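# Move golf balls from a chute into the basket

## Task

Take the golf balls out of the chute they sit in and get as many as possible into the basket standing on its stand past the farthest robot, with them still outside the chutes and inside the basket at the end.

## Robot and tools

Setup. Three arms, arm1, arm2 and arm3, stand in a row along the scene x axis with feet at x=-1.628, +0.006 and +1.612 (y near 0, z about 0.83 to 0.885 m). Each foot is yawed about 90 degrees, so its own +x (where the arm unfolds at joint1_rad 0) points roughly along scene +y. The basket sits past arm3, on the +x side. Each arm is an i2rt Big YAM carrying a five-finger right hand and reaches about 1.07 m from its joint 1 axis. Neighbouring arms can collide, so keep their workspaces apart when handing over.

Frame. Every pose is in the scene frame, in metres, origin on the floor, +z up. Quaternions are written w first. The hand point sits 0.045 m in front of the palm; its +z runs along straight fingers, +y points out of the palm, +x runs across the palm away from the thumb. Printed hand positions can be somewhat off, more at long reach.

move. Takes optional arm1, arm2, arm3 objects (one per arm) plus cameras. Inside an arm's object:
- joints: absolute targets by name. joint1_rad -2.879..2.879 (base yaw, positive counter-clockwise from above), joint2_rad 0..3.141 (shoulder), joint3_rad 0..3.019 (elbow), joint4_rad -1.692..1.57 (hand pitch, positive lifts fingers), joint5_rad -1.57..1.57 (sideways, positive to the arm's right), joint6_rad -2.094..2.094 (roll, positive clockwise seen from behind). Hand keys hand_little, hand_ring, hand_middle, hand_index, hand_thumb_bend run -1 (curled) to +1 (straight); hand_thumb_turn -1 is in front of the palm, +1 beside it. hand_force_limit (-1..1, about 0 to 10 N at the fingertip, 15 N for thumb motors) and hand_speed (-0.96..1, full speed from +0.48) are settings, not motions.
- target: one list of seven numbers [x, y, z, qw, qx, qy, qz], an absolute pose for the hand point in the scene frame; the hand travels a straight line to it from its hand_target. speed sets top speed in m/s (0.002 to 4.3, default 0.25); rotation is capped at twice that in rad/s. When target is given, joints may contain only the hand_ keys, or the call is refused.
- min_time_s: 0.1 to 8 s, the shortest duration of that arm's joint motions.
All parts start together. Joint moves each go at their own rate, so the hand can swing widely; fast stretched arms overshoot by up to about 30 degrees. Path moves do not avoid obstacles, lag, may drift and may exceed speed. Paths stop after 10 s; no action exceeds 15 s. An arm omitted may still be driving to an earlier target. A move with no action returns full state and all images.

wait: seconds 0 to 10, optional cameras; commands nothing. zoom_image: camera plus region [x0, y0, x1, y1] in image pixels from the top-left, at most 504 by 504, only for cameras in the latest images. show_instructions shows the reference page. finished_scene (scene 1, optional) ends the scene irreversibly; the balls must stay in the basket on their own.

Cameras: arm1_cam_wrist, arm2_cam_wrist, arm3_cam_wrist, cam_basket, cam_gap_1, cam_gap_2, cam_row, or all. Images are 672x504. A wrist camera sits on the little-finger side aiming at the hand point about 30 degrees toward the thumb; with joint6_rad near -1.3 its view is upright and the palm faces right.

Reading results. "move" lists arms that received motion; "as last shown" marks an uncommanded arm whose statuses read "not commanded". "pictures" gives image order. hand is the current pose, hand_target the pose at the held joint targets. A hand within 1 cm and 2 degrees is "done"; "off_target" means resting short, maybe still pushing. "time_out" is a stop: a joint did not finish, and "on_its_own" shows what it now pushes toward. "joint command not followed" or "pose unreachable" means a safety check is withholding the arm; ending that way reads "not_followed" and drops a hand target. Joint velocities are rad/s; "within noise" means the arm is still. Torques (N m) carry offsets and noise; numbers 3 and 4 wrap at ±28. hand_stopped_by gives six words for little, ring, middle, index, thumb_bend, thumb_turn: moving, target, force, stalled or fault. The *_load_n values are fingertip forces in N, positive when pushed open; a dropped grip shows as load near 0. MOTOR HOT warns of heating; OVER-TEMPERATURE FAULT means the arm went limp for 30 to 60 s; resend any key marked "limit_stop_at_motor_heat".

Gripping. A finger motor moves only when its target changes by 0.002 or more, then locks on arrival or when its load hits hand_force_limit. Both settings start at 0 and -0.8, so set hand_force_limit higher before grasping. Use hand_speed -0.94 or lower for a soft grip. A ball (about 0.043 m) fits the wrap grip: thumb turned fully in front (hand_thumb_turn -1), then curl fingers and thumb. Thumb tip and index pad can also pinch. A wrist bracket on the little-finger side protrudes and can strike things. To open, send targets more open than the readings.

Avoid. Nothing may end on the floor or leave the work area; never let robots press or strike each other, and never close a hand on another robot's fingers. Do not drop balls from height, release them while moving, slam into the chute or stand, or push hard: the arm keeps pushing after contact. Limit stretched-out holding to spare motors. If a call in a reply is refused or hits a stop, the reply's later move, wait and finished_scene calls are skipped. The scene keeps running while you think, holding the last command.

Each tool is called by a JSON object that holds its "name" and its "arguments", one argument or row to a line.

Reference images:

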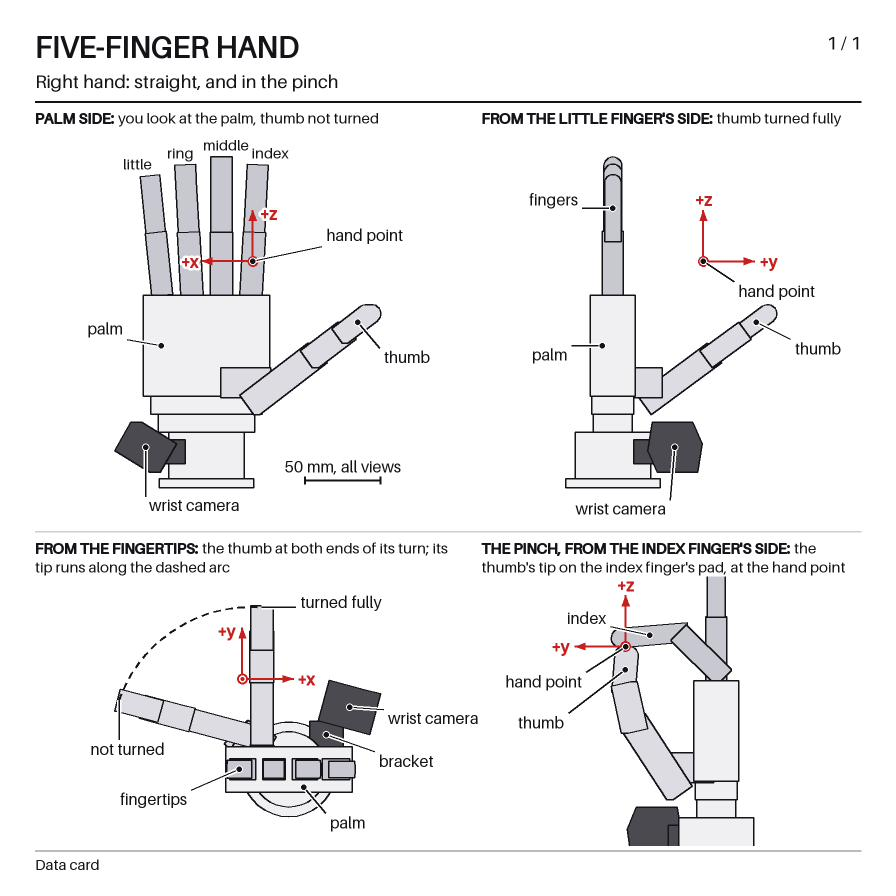

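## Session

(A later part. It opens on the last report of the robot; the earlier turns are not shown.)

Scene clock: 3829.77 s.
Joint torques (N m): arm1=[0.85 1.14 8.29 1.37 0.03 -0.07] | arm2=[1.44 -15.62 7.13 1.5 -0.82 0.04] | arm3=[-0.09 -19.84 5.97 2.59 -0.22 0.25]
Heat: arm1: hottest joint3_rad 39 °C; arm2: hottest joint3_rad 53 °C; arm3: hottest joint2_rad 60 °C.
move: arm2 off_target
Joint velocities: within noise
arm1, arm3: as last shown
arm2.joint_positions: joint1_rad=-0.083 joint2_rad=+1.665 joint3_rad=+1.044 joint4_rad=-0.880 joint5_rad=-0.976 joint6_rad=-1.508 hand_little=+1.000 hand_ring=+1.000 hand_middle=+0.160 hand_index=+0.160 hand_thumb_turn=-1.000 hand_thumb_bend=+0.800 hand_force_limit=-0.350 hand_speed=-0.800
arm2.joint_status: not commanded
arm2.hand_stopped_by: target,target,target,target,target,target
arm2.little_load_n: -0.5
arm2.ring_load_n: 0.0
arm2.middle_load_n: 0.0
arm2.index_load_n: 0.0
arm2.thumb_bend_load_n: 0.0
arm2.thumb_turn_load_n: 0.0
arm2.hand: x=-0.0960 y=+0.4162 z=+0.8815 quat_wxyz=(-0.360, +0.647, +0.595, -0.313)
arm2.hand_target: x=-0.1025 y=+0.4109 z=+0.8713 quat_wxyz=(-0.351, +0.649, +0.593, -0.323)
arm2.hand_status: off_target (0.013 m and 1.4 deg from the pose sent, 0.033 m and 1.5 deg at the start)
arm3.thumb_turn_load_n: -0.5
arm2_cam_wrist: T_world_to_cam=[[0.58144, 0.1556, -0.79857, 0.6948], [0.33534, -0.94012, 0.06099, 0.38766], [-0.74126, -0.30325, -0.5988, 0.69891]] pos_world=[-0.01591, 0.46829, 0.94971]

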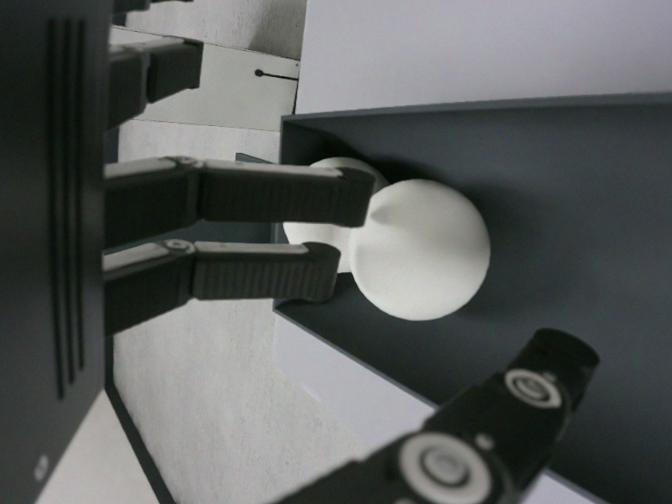

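{"name": "move", "arguments": {
  "arm2": {"target":[-0.0945,0.413,0.855,0.352,-0.6483,-0.5933,0.3222],"speed":0.04},
  "cameras": ["arm2_cam_wrist"]
}}

Scene clock: 3837.80 s.
Joint torques (N m): arm1=[0.79 1.2 8.31 1.37 0.03 -0.07] | arm2=[0.15 -13.86 6.58 1.21 -0.42 -0.16] | arm3=[-0.03 -19.9 5.98 2.58 -0.22 0.26]
Heat: arm1: hottest joint3_rad 39 °C; arm2: hottest joint3_rad 52 °C; arm3: hottest joint2_rad 59 °C.
move: arm2 off_target
Joint velocities: within noise
arm1, arm3: as last shown
arm2.joint_positions: joint1_rad=-0.083 joint2_rad=+1.680 joint3_rad=+1.044 joint4_rad=-0.861 joint5_rad=-0.986 joint6_rad=-1.526 hand_little=+1.000 hand_ring=+1.000 hand_middle=+0.160 hand_index=+0.160 hand_thumb_turn=-1.000 hand_thumb_bend=+0.800 hand_force_limit=-0.350 hand_speed=-0.800
arm2.joint_status: not commanded
arm2.hand_stopped_by: target,target,target,target,target,target
arm2.little_load_n: 0.0
arm2.ring_load_n: -0.5
arm2.middle_load_n: 0.5
arm2.index_load_n: 0.0
arm2.thumb_bend_load_n: 0.0
arm2.thumb_turn_load_n: 0.0
arm2.hand: x=-0.0969 y=+0.4202 z=+0.8759 quat_wxyz=(-0.367, +0.639, +0.600, -0.312)
arm2.hand_target: x=-0.0944 y=+0.4126 z=+0.8558 quat_wxyz=(-0.353, +0.646, +0.596, -0.321)
arm2.hand_status: off_target (0.022 m and 2.5 deg from the pose sent, 0.027 m and 1.4 deg at the start)
arm3.thumb_turn_load_n: 0.0
arm2_cam_wrist: T_world_to_cam=[[0.57394, 0.17688, -0.79957, 0.68145], [0.34562, -0.93749, 0.0407, 0.40981], [-0.74239, -0.2997, -0.59919, 0.69482]] pos_world=[-0.01692, 0.4719, 0.94452]

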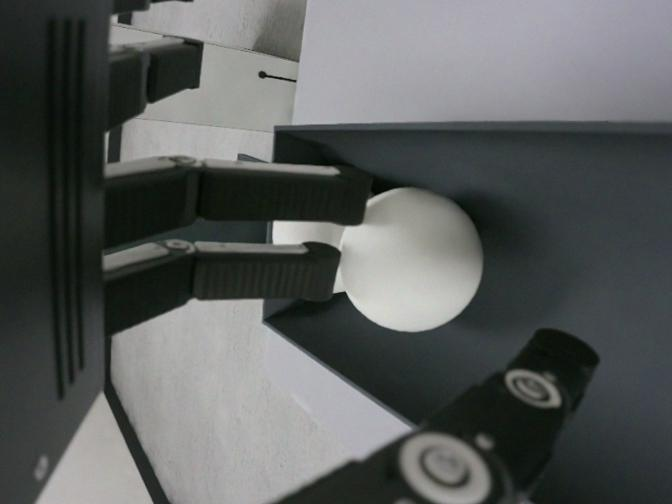

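{"name": "move", "arguments": {
  "arm2": {"target":[-0.113,0.413,0.93,0.352,-0.6483,-0.5933,0.3222],"speed":0.12}
}}

{"name": "move", "arguments": {
  "arm2": {"target":[-0.119,0.4125,0.893,0.352,-0.6483,-0.5933,0.3222],"speed":0.06}
}}

{"name": "move", "arguments": {
  "arm2": {"target":[-0.121,0.412,0.871,0.352,-0.6483,-0.5933,0.3222],"speed":0.05},
  "cameras": ["arm2_cam_wrist"]
}}

Scene clock: 3969.53 s.
Joint torques (N m): arm1=[0.85 1.2 8.31 1.39 0.04 -0.07] | arm2=[0.91 -16.79 11.55 0.38 -0.54 0.09] | arm3=[-0.09 -19.84 5.97 2.61 -0.21 0.26]
Heat: arm1: hottest joint3_rad 39 °C; arm2: hottest joint3_rad 48 °C; arm3: hottest joint2_rad 52 °C.
move: arm2 off_target
Joint velocities: within noise
arm1, arm3: as last shown
arm1.ring_load_n: -0.5
arm2.joint_positions: joint1_rad=-0.053 joint2_rad=+1.599 joint3_rad=+1.061 joint4_rad=-0.970 joint5_rad=-0.981 joint6_rad=-1.454 hand_little=+1.000 hand_ring=+1.000 hand_middle=+0.160 hand_index=+0.160 hand_thumb_turn=-1.000 hand_thumb_bend=+0.800 hand_force_limit=-0.350 hand_speed=-0.800
arm2.joint_status: not commanded
arm2.hand_stopped_by: target,target,target,target,target,target
arm2.little_load_n: 0.0
arm2.ring_load_n: 0.0
arm2.middle_load_n: 0.0
arm2.index_load_n: 0.0
arm2.thumb_bend_load_n: 0.0
arm2.thumb_turn_load_n: 0.0
arm2.hand: x=-0.1100 y=+0.4005 z=+0.9162 quat_wxyz=(-0.346, +0.654, +0.585, -0.331)
arm2.hand_target: x=-0.1136 y=+0.4127 z=+0.9304 quat_wxyz=(-0.351, +0.650, +0.591, -0.323)
arm2.hand_status: off_target (0.019 m and 1.7 deg from the pose sent, 0.057 m and 2.5 deg at the start)
arm3.thumb_turn_load_n: -0.5
pictures: none

Scene clock: 3970.77 s.
Joint torques (N m): arm1=[0.79 1.14 8.32 1.37 0.03 -0.07] | arm2=[1.55 -14.97 7.34 1.65 -0.52 0.08] | arm3=[-0.15 -19.9 5.97 2.59 -0.22 0.26]
Heat: arm1: hottest joint3_rad 39 °C; arm2: hottest joint3_rad 48 °C; arm3: hottest joint2_rad 52 °C.
move: arm2 off_target
Joint velocities: within noise
arm1, arm3: as last shown
arm1.ring_load_n: 0.0
arm2.joint_positions: joint1_rad=-0.046 joint2_rad=+1.622 joint3_rad=+1.056 joint4_rad=-0.878 joint5_rad=-0.979 joint6_rad=-1.441 hand_little=+1.000 hand_ring=+1.000 hand_middle=+0.160 hand_index=+0.160 hand_thumb_turn=-1.000 hand_thumb_bend=+0.800 hand_force_limit=-0.350 hand_speed=-0.800
arm2.joint_status: not commanded
arm2.hand_stopped_by: target,target,target,target,target,target
arm2.little_load_n: 0.0
arm2.ring_load_n: 0.0
arm2.middle_load_n: 0.0
arm2.index_load_n: 0.0
arm2.thumb_bend_load_n: 0.0
arm2.thumb_turn_load_n: 0.0
arm2.hand: x=-0.1129 y=+0.4169 z=+0.9046 quat_wxyz=(-0.362, +0.646, +0.594, -0.315)
arm2.hand_target: x=-0.1184 y=+0.4117 z=+0.8925 quat_wxyz=(-0.351, +0.649, +0.593, -0.323)
arm2.hand_status: off_target (0.014 m and 1.5 deg from the pose sent, 0.028 m and 1.7 deg at the start)
pictures: none

Scene clock: 3971.80 s.
Joint torques (N m): arm1=[0.91 1.14 8.31 1.39 0.03 -0.07] | arm2=[1.32 -15.38 7.21 1.63 -0.52 0.09] | arm3=[-0.09 -19.9 5.96 2.58 -0.22 0.26]
Heat: arm1: hottest joint3_rad 39 °C; arm2: hottest joint3_rad 48 °C; arm3: hottest joint2_rad 52 °C.
move: arm2 off_target
Joint velocities: within noise
arm1.joint_positions: joint1_rad=+0.177 joint2_rad=+0.642 joint3_rad=+1.456 joint4_rad=-1.154 joint5_rad=+0.156 joint6_rad=-1.149 hand_little=+1.000 hand_ring=+1.000 hand_middle=+1.000 hand_index=+1.000 hand_thumb_turn=+1.000 hand_thumb_bend=+1.000 hand_force_limit=+0.000 hand_speed=-0.800
arm1.joint_status: not commanded
arm1.hand_stopped_by: target,target,target,target,target,target
arm1.little_load_n: 0.0
arm1.ring_load_n: 0.0
arm1.middle_load_n: 0.0
arm1.index_load_n: 0.0
arm1.thumb_bend_load_n: 0.0
arm1.thumb_turn_load_n: 0.0
arm1.hand: x=-1.6157 y=+0.2370 z=+1.4382 quat_wxyz=(-0.484, +0.658, +0.482, +0.317)
arm1.hand_target: x=-1.6154 y=+0.2352 z=+1.4505 quat_wxyz=(-0.495, +0.652, +0.476, +0.321)
arm1.hand_status: not commanded
arm2.joint_positions: joint1_rad=-0.041 joint2_rad=+1.654 joint3_rad=+1.028 joint4_rad=-0.812 joint5_rad=-0.978 joint6_rad=-1.434 hand_little=+1.000 hand_ring=+1.000 hand_middle=+0.160 hand_index=+0.160 hand_thumb_turn=-1.000 hand_thumb_bend=+0.800 hand_force_limit=-0.350 hand_speed=-0.800
arm2.joint_status: not commanded
arm2.hand_stopped_by: target,target,target,target,target,target
arm2.little_load_n: 0.0
arm2.ring_load_n: 0.0
arm2.middle_load_n: 0.0
arm2.index_load_n: 0.0
arm2.thumb_bend_load_n: 0.0
arm2.thumb_turn_load_n: 0.0
arm2.hand: x=-0.1151 y=+0.4168 z=+0.8826 quat_wxyz=(-0.362, +0.645, +0.595, -0.314)
arm2.hand_target: x=-0.1205 y=+0.4114 z=+0.8715 quat_wxyz=(-0.352, +0.648, +0.594, -0.322)
arm2.hand_status: off_target (0.014 m and 1.5 deg from the pose sent, 0.035 m and 1.5 deg at the start)
arm3: as last shown
arm3.thumb_turn_load_n: 0.0
arm2_cam_wrist: T_world_to_cam=[[0.5769, 0.1576, -0.80146, 0.70788], [0.33621, -0.94005, 0.05716, 0.39798], [-0.74441, -0.30244, -0.5953, 0.68186]] pos_world=[-0.03461, 0.46879, 0.95051]

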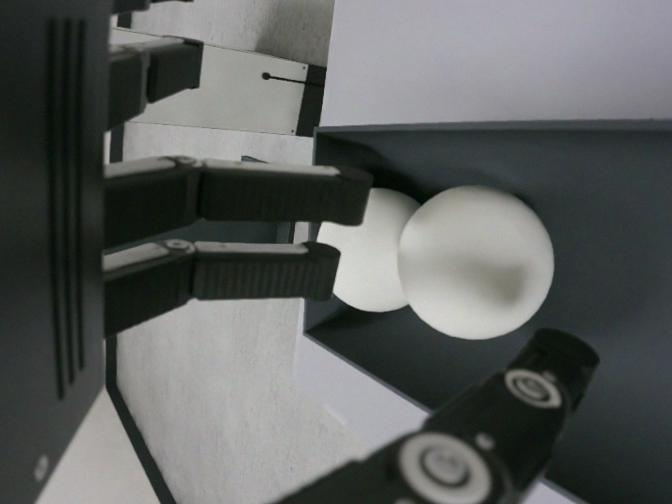

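{"name": "move", "arguments": {
  "arm2": {"target":[-0.107,0.416,0.935,0.3069,-0.5653,-0.6728,0.3654],"speed":0.12}
}}

{"name": "move", "arguments": {
  "arm2": {"target":[-0.112,0.4145,0.893,0.3069,-0.5653,-0.6728,0.3654],"speed":0.06},
  "cameras": ["arm2_cam_wrist"]
}}

Scene clock: 4100.63 s.
Joint torques (N m): arm1=[0.79 1.2 8.31 1.39 0.03 -0.08] | arm2=[0.91 -15.91 11.54 -0.2 -0.48 -0.19] | arm3=[-0.03 -19.9 5.97 2.59 -0.22 0.26]
Heat: arm1: hottest joint3_rad 39 °C; arm2: hottest joint3_rad 49 °C; arm3: hottest joint2_rad 52 °C.
move: arm2 off_target
Joint velocities: within noise
arm1, arm3: as last shown
arm1.thumb_bend_load_n: 0.5
arm2.joint_positions: joint1_rad=-0.041 joint2_rad=+1.719 joint3_rad=+1.259 joint4_rad=-1.387 joint5_rad=-0.958 joint6_rad=-1.884 hand_little=+1.000 hand_ring=+1.000 hand_middle=+0.160 hand_index=+0.160 hand_thumb_turn=-1.000 hand_thumb_bend=+0.800 hand_force_limit=-0.350 hand_speed=-0.800
arm2.joint_status: not commanded
arm2.hand_stopped_by: target,target,target,target,target,target
arm2.little_load_n: 0.0
arm2.ring_load_n: 0.0
arm2.middle_load_n: 0.0
arm2.index_load_n: 0.0
arm2.thumb_bend_load_n: 0.0
arm2.thumb_turn_load_n: 0.0
arm2.hand: x=-0.1049 y=+0.4047 z=+0.9328 quat_wxyz=(-0.308, +0.571, +0.667, -0.367)
arm2.hand_target: x=-0.1068 y=+0.4178 z=+0.9350 quat_wxyz=(-0.309, +0.564, +0.675, -0.362)
arm2.hand_status: off_target (0.012 m and 1.0 deg from the pose sent, 0.053 m and 15.5 deg at the start)
arm3.thumb_turn_load_n: -0.5
pictures: none

Scene clock: 4101.90 s.
Joint torques (N m): arm1=[0.85 1.14 8.31 1.4 0.04 -0.07] | arm2=[1.44 -16.79 7.02 0.8 -0.66 0.01] | arm3=[0.03 -19.84 5.98 2.59 -0.22 0.25]
Heat: arm1: hottest joint3_rad 39 °C; arm2: hottest joint3_rad 49 °C; arm3: hottest joint2_rad 52 °C.
move: arm2 off_target
Joint velocities: within noise
arm1, arm3: as last shown
arm1.thumb_bend_load_n: 0.0
arm2.joint_positions: joint1_rad=-0.038 joint2_rad=+1.765 joint3_rad=+1.249 joint4_rad=-1.300 joint5_rad=-0.958 joint6_rad=-1.884 hand_little=+1.000 hand_ring=+1.000 hand_middle=+0.160 hand_index=+0.160 hand_thumb_turn=-1.000 hand_thumb_bend=+0.800 hand_force_limit=-0.350 hand_speed=-0.800
arm2.joint_status: not commanded
arm2.hand_stopped_by: target,target,target,target,target,target
arm2.little_load_n: 0.0
arm2.ring_load_n: 0.0
arm2.middle_load_n: 0.0
arm2.index_load_n: 0.0
arm2.thumb_bend_load_n: -0.5
arm2.thumb_turn_load_n: 0.0
arm2.hand: x=-0.1064 y=+0.4187 z=+0.9059 quat_wxyz=(-0.317, +0.565, +0.674, -0.356)
arm2.hand_target: x=-0.1120 y=+0.4136 z=+0.8936 quat_wxyz=(-0.306, +0.565, +0.673, -0.366)
arm2.hand_status: off_target (0.015 m and 1.5 deg from the pose sent, 0.042 m and 1.0 deg at the start)
arm2_cam_wrist: T_world_to_cam=[[0.52357, 0.29897, -0.79781, 0.65304], [0.56378, -0.82365, 0.06133, 0.36731], [-0.63877, -0.4819, -0.59979, 0.79319]] pos_world=[-0.04233, 0.48953, 0.97422]

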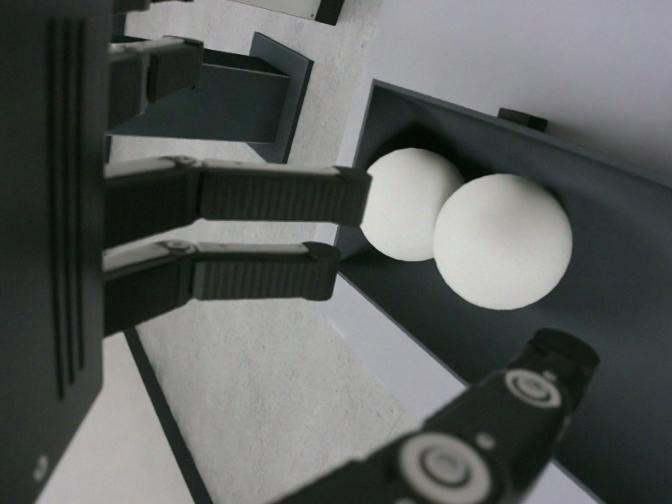

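{"name": "move", "arguments": {
  "arm2": {"target":[-0.1145,0.4145,0.871,0.3069,-0.5653,-0.6728,0.3654],"speed":0.05}
}}

{"name": "move", "arguments": {
  "arm2": {"target":[-0.1145,0.4145,0.858,0.3069,-0.5653,-0.6728,0.3654],"speed":0.05},
  "cameras": ["arm2_cam_wrist"]
}}

Scene clock: 4120.93 s.
Joint torques (N m): arm1=[0.85 1.2 8.29 1.37 0.04 -0.07] | arm2=[1.44 -17.67 6.79 0.84 -0.67 0.07] | arm3=[-0.09 -19.84 5.97 2.59 -0.22 0.26]
Heat: arm1: hottest joint3_rad 39 °C; arm2: hottest joint3_rad 48 °C; arm3: hottest joint2_rad 52 °C.
move: arm2 off_target
Joint velocities: within noise
arm1: as last shown
arm2.joint_positions: joint1_rad=-0.035 joint2_rad=+1.797 joint3_rad=+1.226 joint4_rad=-1.238 joint5_rad=-0.958 joint6_rad=-1.884 hand_little=+1.000 hand_ring=+1.000 hand_middle=+0.160 hand_index=+0.160 hand_thumb_turn=-1.000 hand_thumb_bend=+0.800 hand_force_limit=-0.350 hand_speed=-0.800
arm2.joint_status: not commanded
arm2.hand_stopped_by: target,target,target,target,target,target
arm2.little_load_n: 0.0
arm2.ring_load_n: 0.0
arm2.middle_load_n: 0.0
arm2.index_load_n: 0.5
arm2.thumb_bend_load_n: 0.0
arm2.thumb_turn_load_n: 0.0
arm2.hand: x=-0.1080 y=+0.4205 z=+0.8828 quat_wxyz=(-0.318, +0.563, +0.675, -0.355)
arm2.hand_target: x=-0.1139 y=+0.4147 z=+0.8715 quat_wxyz=(-0.307, +0.565, +0.673, -0.365)
arm2.hand_status: off_target (0.015 m and 1.8 deg from the pose sent, 0.036 m and 1.5 deg at the start)
arm3.joint_positions: joint1_rad=+1.287 joint2_rad=+2.489 joint3_rad=+1.597 joint4_rad=+0.882 joint5_rad=-0.047 joint6_rad=+1.553 hand_little=+0.600 hand_ring=+0.600 hand_middle=+0.340 hand_index=+0.340 hand_thumb_turn=-1.000 hand_thumb_bend=+1.000 hand_force_limit=-0.600 hand_speed=-0.800
arm3.joint_status: not commanded
arm3.hand_stopped_by: target,target,target,target,target,target
arm3.little_load_n: 0.0
arm3.ring_load_n: 0.0
arm3.middle_load_n: 0.0
arm3.index_load_n: 0.0
arm3.thumb_bend_load_n: 0.0
arm3.thumb_turn_load_n: -0.5
arm3.hand: x=+0.7622 y=+0.2233 z=+0.8631 quat_wxyz=(-0.097, +0.706, -0.085, -0.696)
arm3.hand_target: x=+0.7630 y=+0.2224 z=+0.8613 quat_wxyz=(-0.090, +0.702, -0.089, -0.701)
arm3.hand_status: not commanded
pictures: none

Scene clock: 4121.90 s.
Joint torques (N m): arm1=[0.85 1.14 8.31 1.39 0.03 -0.07] | arm2=[1.44 -17.14 6.71 0.84 -0.71 0.07] | arm3=[-0.15 -19.78 5.96 2.58 -0.22 0.26]
Heat: arm1: hottest joint3_rad 39 °C; arm2: hottest joint3_rad 48 °C; arm3: hottest joint2_rad 52 °C.
move: arm2 off_target
Joint velocities: within noise
arm1, arm3: as last shown
arm2.joint_positions: joint1_rad=-0.033 joint2_rad=+1.814 joint3_rad=+1.214 joint4_rad=-1.209 joint5_rad=-0.958 joint6_rad=-1.884 hand_little=+1.000 hand_ring=+1.000 hand_middle=+0.160 hand_index=+0.160 hand_thumb_turn=-1.000 hand_thumb_bend=+0.800 hand_force_limit=-0.350 hand_speed=-0.800
arm2.joint_status: not commanded
arm2.hand_stopped_by: target,target,target,target,target,target
arm2.little_load_n: 0.0
arm2.ring_load_n: 0.0
arm2.middle_load_n: 0.0
arm2.index_load_n: 0.0
arm2.thumb_bend_load_n: 0.0
arm2.thumb_turn_load_n: 0.0
arm2.hand: x=-0.1089 y=+0.4202 z=+0.8709 quat_wxyz=(-0.317, +0.563, +0.676, -0.355)
arm2.hand_target: x=-0.1141 y=+0.4136 z=+0.8584 quat_wxyz=(-0.306, +0.566, +0.673, -0.366)
arm2.hand_status: off_target (0.015 m and 1.8 deg from the pose sent, 0.026 m and 1.8 deg at the start)
arm2_cam_wrist: T_world_to_cam=[[0.5223, 0.30627, -0.79587, 0.62111], [0.56749, -0.82145, 0.05631, 0.37598], [-0.63652, -0.48106, -0.60285, 0.77396]] pos_world=[-0.04513, 0.49094, 0.93973]

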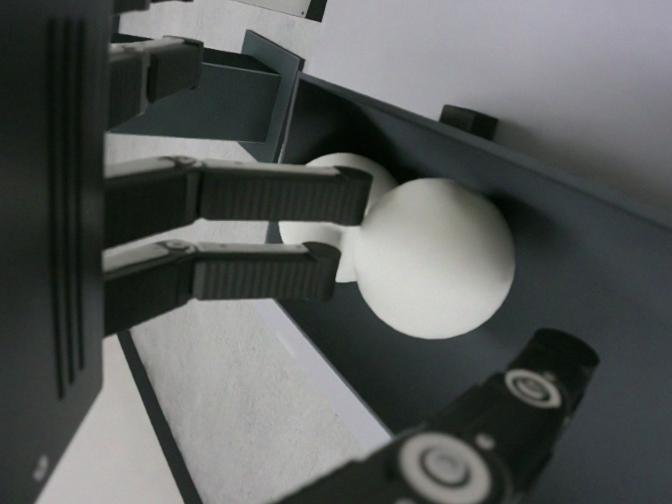

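{"name": "move", "arguments": {
  "arm2": {"target":[-0.1145,0.4145,0.849,0.3069,-0.5653,-0.6728,0.3654],"speed":0.04},
  "cameras": ["arm2_cam_wrist"]
}}

Scene clock: 4133.03 s.
Joint torques (N m): arm1=[0.85 1.14 8.29 1.37 0.03 -0.08] | arm2=[1.14 -16.97 6.24 0.81 -0.65 0.06] | arm3=[-0.09 -19.9 6 2.59 -0.22 0.26]
Heat: arm1: hottest joint3_rad 39 °C; arm2: hottest joint3_rad 48 °C; arm3: hottest joint2_rad 52 °C.
move: arm2 off_target
Joint velocities: within noise
arm1, arm3: as last shown
arm1.index_load_n: 0.5
arm2.joint_positions: joint1_rad=-0.032 joint2_rad=+1.823 joint3_rad=+1.211 joint4_rad=-1.188 joint5_rad=-0.959 joint6_rad=-1.884 hand_little=+1.000 hand_ring=+1.000 hand_middle=+0.160 hand_index=+0.160 hand_thumb_turn=-1.000 hand_thumb_bend=+0.800 hand_force_limit=-0.350 hand_speed=-0.800
arm2.joint_status: not commanded
arm2.hand_stopped_by: target,target,target,target,target,target
arm2.little_load_n: 0.0
arm2.ring_load_n: 0.0
arm2.middle_load_n: 1.0
arm2.index_load_n: 0.0
arm2.thumb_bend_load_n: 0.0
arm2.thumb_turn_load_n: 0.0
arm2.hand: x=-0.1099 y=+0.4228 z=+0.8652 quat_wxyz=(-0.320, +0.561, +0.678, -0.352)
arm2.hand_target: x=-0.1146 y=+0.4136 z=+0.8493 quat_wxyz=(-0.307, +0.565, +0.673, -0.366)
arm2.hand_status: off_target (0.019 m and 2.3 deg from the pose sent, 0.023 m and 1.8 deg at the start)
arm2_cam_wrist: T_world_to_cam=[[0.52084, 0.3142, -0.79373, 0.61092], [0.56849, -0.82129, 0.04793, 0.38628], [-0.63683, -0.47619, -0.60638, 0.77204]] pos_world=[-0.04613, 0.49294, 0.93454]

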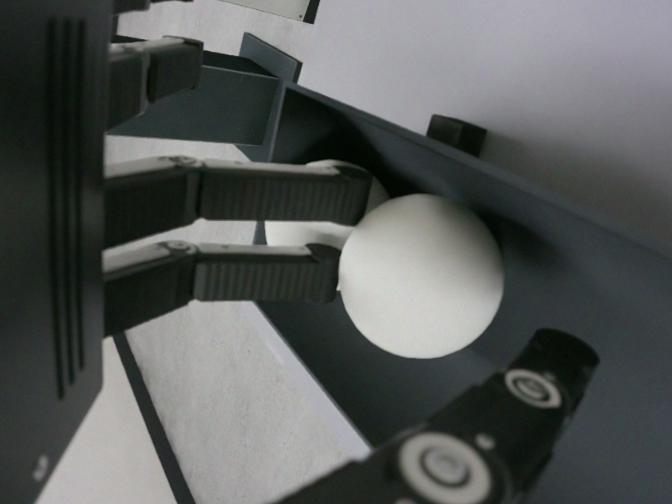

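{"name": "move", "arguments": {
  "arm2": {"target":[-0.110,0.4145,0.838,0.3069,-0.5653,-0.6728,0.3654],"speed":0.04},
  "cameras": ["arm2_cam_wrist"]
}}

Scene clock: 4148.53 s.
Joint torques (N m): arm1=[0.85 1.14 8.31 1.39 0.03 -0.07] | arm2=[0.38 -15.85 5.82 0.92 -0.49 -0.1] | arm3=[-0.09 -19.9 5.97 2.59 -0.22 0.26]
Heat: arm1: hottest joint3_rad 39 °C; arm2: hottest joint3_rad 47 °C; arm3: hottest joint2_rad 52 °C.
move: arm2 off_target
Joint velocities: within noise
arm1, arm3: as last shown
arm1.index_load_n: 0.0
arm2.joint_positions: joint1_rad=-0.032 joint2_rad=+1.829 joint3_rad=+1.213 joint4_rad=-1.186 joint5_rad=-0.959 joint6_rad=-1.884 hand_little=+1.000 hand_ring=+1.000 hand_middle=+0.160 hand_index=+0.160 hand_thumb_turn=-1.000 hand_thumb_bend=+0.800 hand_force_limit=-0.350 hand_speed=-0.800
arm2.joint_status: not commanded
arm2.hand_stopped_by: target,target,target,target,target,target
arm2.little_load_n: 0.0
arm2.ring_load_n: -0.5
arm2.middle_load_n: 0.0
arm2.index_load_n: -1.5
arm2.thumb_bend_load_n: 0.0
arm2.thumb_turn_load_n: 0.0
arm2.hand: x=-0.1099 y=+0.4232 z=+0.8630 quat_wxyz=(-0.319, +0.561, +0.677, -0.353)
arm2.hand_target: x=-0.1098 y=+0.4125 z=+0.8402 quat_wxyz=(-0.305, +0.566, +0.672, -0.367)
arm2.hand_status: off_target (0.026 m and 2.1 deg from the pose sent, 0.028 m and 2.3 deg at the start)
arm2_cam_wrist: T_world_to_cam=[[0.52084, 0.31175, -0.79469, 0.61093], [0.56846, -0.82116, 0.05044, 0.38448], [-0.63684, -0.47802, -0.60491, 0.77041]] pos_world=[-0.04613, 0.49354, 0.93213]

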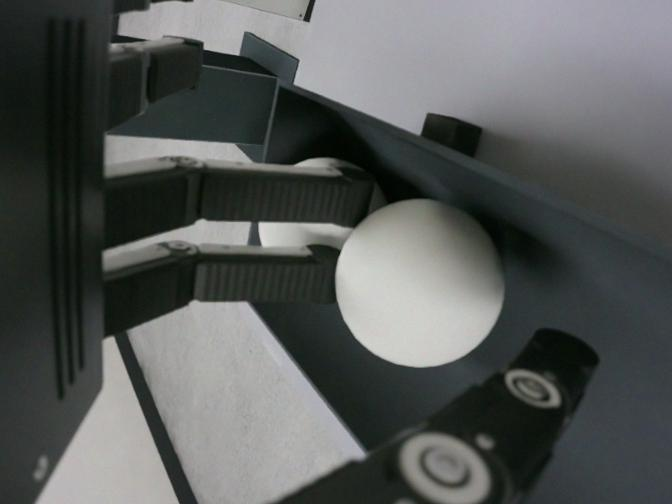

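{"name": "move", "arguments": {
  "arm2": {"target":[-0.096,0.417,0.846,0.3069,-0.5653,-0.6728,0.3654],"speed":0.05},
  "cameras": ["arm2_cam_wrist"]
}}

Scene clock: 4168.17 s.
Joint torques (N m): arm1=[0.85 1.14 8.29 1.39 0.04 -0.07] | arm2=[-0.56 -17.08 7.51 -0.21 -0.42 -0.19] | arm3=[-0.09 -19.9 5.98 2.59 -0.22 0.26]
Heat: arm1: hottest joint3_rad 39 °C; arm2: hottest joint3_rad 46 °C; arm3: hottest joint2_rad 52 °C.
move: arm2 off_target
Joint velocities: within noise
arm1, arm3: as last shown
arm2.joint_positions: joint1_rad=-0.046 joint2_rad=+1.846 joint3_rad=+1.211 joint4_rad=-1.209 joint5_rad=-0.955 joint6_rad=-1.924 hand_little=+1.000 hand_ring=+1.000 hand_middle=+0.160 hand_index=+0.160 hand_thumb_turn=-1.000 hand_thumb_bend=+0.800 hand_force_limit=-0.350 hand_speed=-0.800
arm2.joint_status: not commanded
arm2.hand_stopped_by: target,target,target,target,target,target
arm2.little_load_n: 0.0
arm2.ring_load_n: 0.0
arm2.middle_load_n: 0.5
arm2.index_load_n: 0.0
arm2.thumb_bend_load_n: 0.0
arm2.thumb_turn_load_n: 0.0
arm2.hand: x=-0.1032 y=+0.4194 z=+0.8557 quat_wxyz=(-0.316, +0.559, +0.678, -0.358)
arm2.hand_target: x=-0.0965 y=+0.4176 z=+0.8458 quat_wxyz=(-0.309, +0.564, +0.674, -0.364)
arm2.hand_status: off_target (0.012 m and 1.6 deg from the pose sent, 0.023 m and 2.1 deg at the start)
arm3.middle_load_n: -0.5
arm3.thumb_turn_load_n: 0.0
arm2_cam_wrist: T_world_to_cam=[[0.51671, 0.30995, -0.79808, 0.60604], [0.57657, -0.81508, 0.05674, 0.37082], [-0.63291, -0.48947, -0.59987, 0.76931]] pos_world=[-0.04005, 0.49096, 0.92412]

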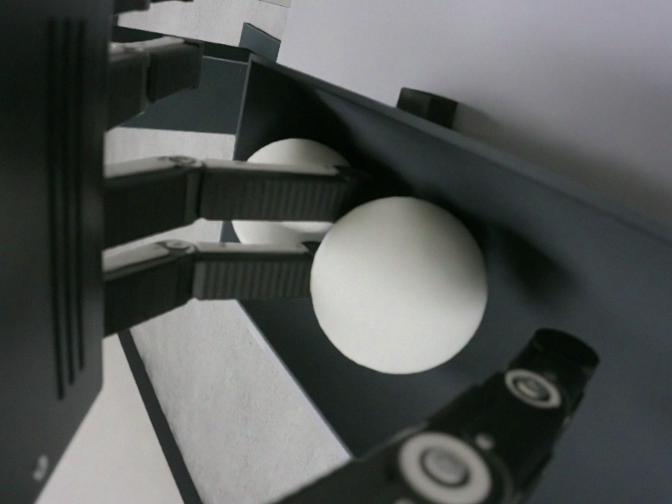

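{"name": "move", "arguments": {
  "arm2": {"target":[-0.0965,0.4135,0.836,0.3069,-0.5653,-0.6728,0.3654],"speed":0.04},
  "cameras": ["arm2_cam_wrist"]
}}

Scene clock: 4183.13 s.
Joint torques (N m): arm1=[0.79 1.14 8.31 1.37 0.03 -0.08] | arm2=[-0.67 -16.62 5.97 0.7 -0.41 -0.16] | arm3=[-0.09 -19.9 5.97 2.58 -0.22 0.26]
Heat: arm1: hottest joint3_rad 39 °C; arm2: hottest joint3_rad 46 °C; arm3: hottest joint2_rad 52 °C.
move: arm2 off_target
Joint velocities: within noise
arm1.joint_positions: joint1_rad=+0.177 joint2_rad=+0.642 joint3_rad=+1.456 joint4_rad=-1.154 joint5_rad=+0.156 joint6_rad=-1.149 hand_little=+1.000 hand_ring=+1.000 hand_middle=+1.000 hand_index=+1.000 hand_thumb_turn=+1.000 hand_thumb_bend=+1.000 hand_force_limit=+0.000 hand_speed=-0.800
arm1.joint_status: not commanded
arm1.hand_stopped_by: target,target,target,target,target,target
arm1.little_load_n: 0.0
arm1.ring_load_n: 0.0
arm1.middle_load_n: 0.0
arm1.index_load_n: 0.0
arm1.thumb_bend_load_n: 0.0
arm1.thumb_turn_load_n: 0.0
arm1.hand: x=-1.6157 y=+0.2370 z=+1.4382 quat_wxyz=(-0.484, +0.658, +0.482, +0.317)
arm1.hand_target: x=-1.6154 y=+0.2352 z=+1.4505 quat_wxyz=(-0.495, +0.652, +0.476, +0.321)
arm1.hand_status: not commanded
arm2.joint_positions: joint1_rad=-0.046 joint2_rad=+1.852 joint3_rad=+1.211 joint4_rad=-1.209 joint5_rad=-0.953 joint6_rad=-1.924 hand_little=+1.000 hand_ring=+1.000 hand_middle=+0.160 hand_index=+0.160 hand_thumb_turn=-1.000 hand_thumb_bend=+0.800 hand_force_limit=-0.350 hand_speed=-0.800
arm2.joint_status: not commanded
arm2.hand_stopped_by: target,target,target,target,target,target
arm2.little_load_n: 0.0
arm2.ring_load_n: 0.0
arm2.middle_load_n: 0.0
arm2.index_load_n: 0.0
arm2.thumb_bend_load_n: 0.0
arm2.thumb_turn_load_n: 0.0
arm2.hand: x=-0.1030 y=+0.4187 z=+0.8531 quat_wxyz=(-0.314, +0.560, +0.677, -0.360)
arm2.hand_target: x=-0.0967 y=+0.4128 z=+0.8366 quat_wxyz=(-0.307, +0.565, +0.673, -0.366)
arm2.hand_status: off_target (0.019 m and 1.3 deg from the pose sent, 0.022 m and 1.6 deg at the start)
arm3: as last shown
arm2_cam_wrist: T_world_to_cam=[[0.51759, 0.30526, -0.79932, 0.60716], [0.57685, -0.81446, 0.06249, 0.36511], [-0.63194, -0.49343, -0.59764, 0.76736]] pos_world=[-0.03995, 0.49066, 0.92111]

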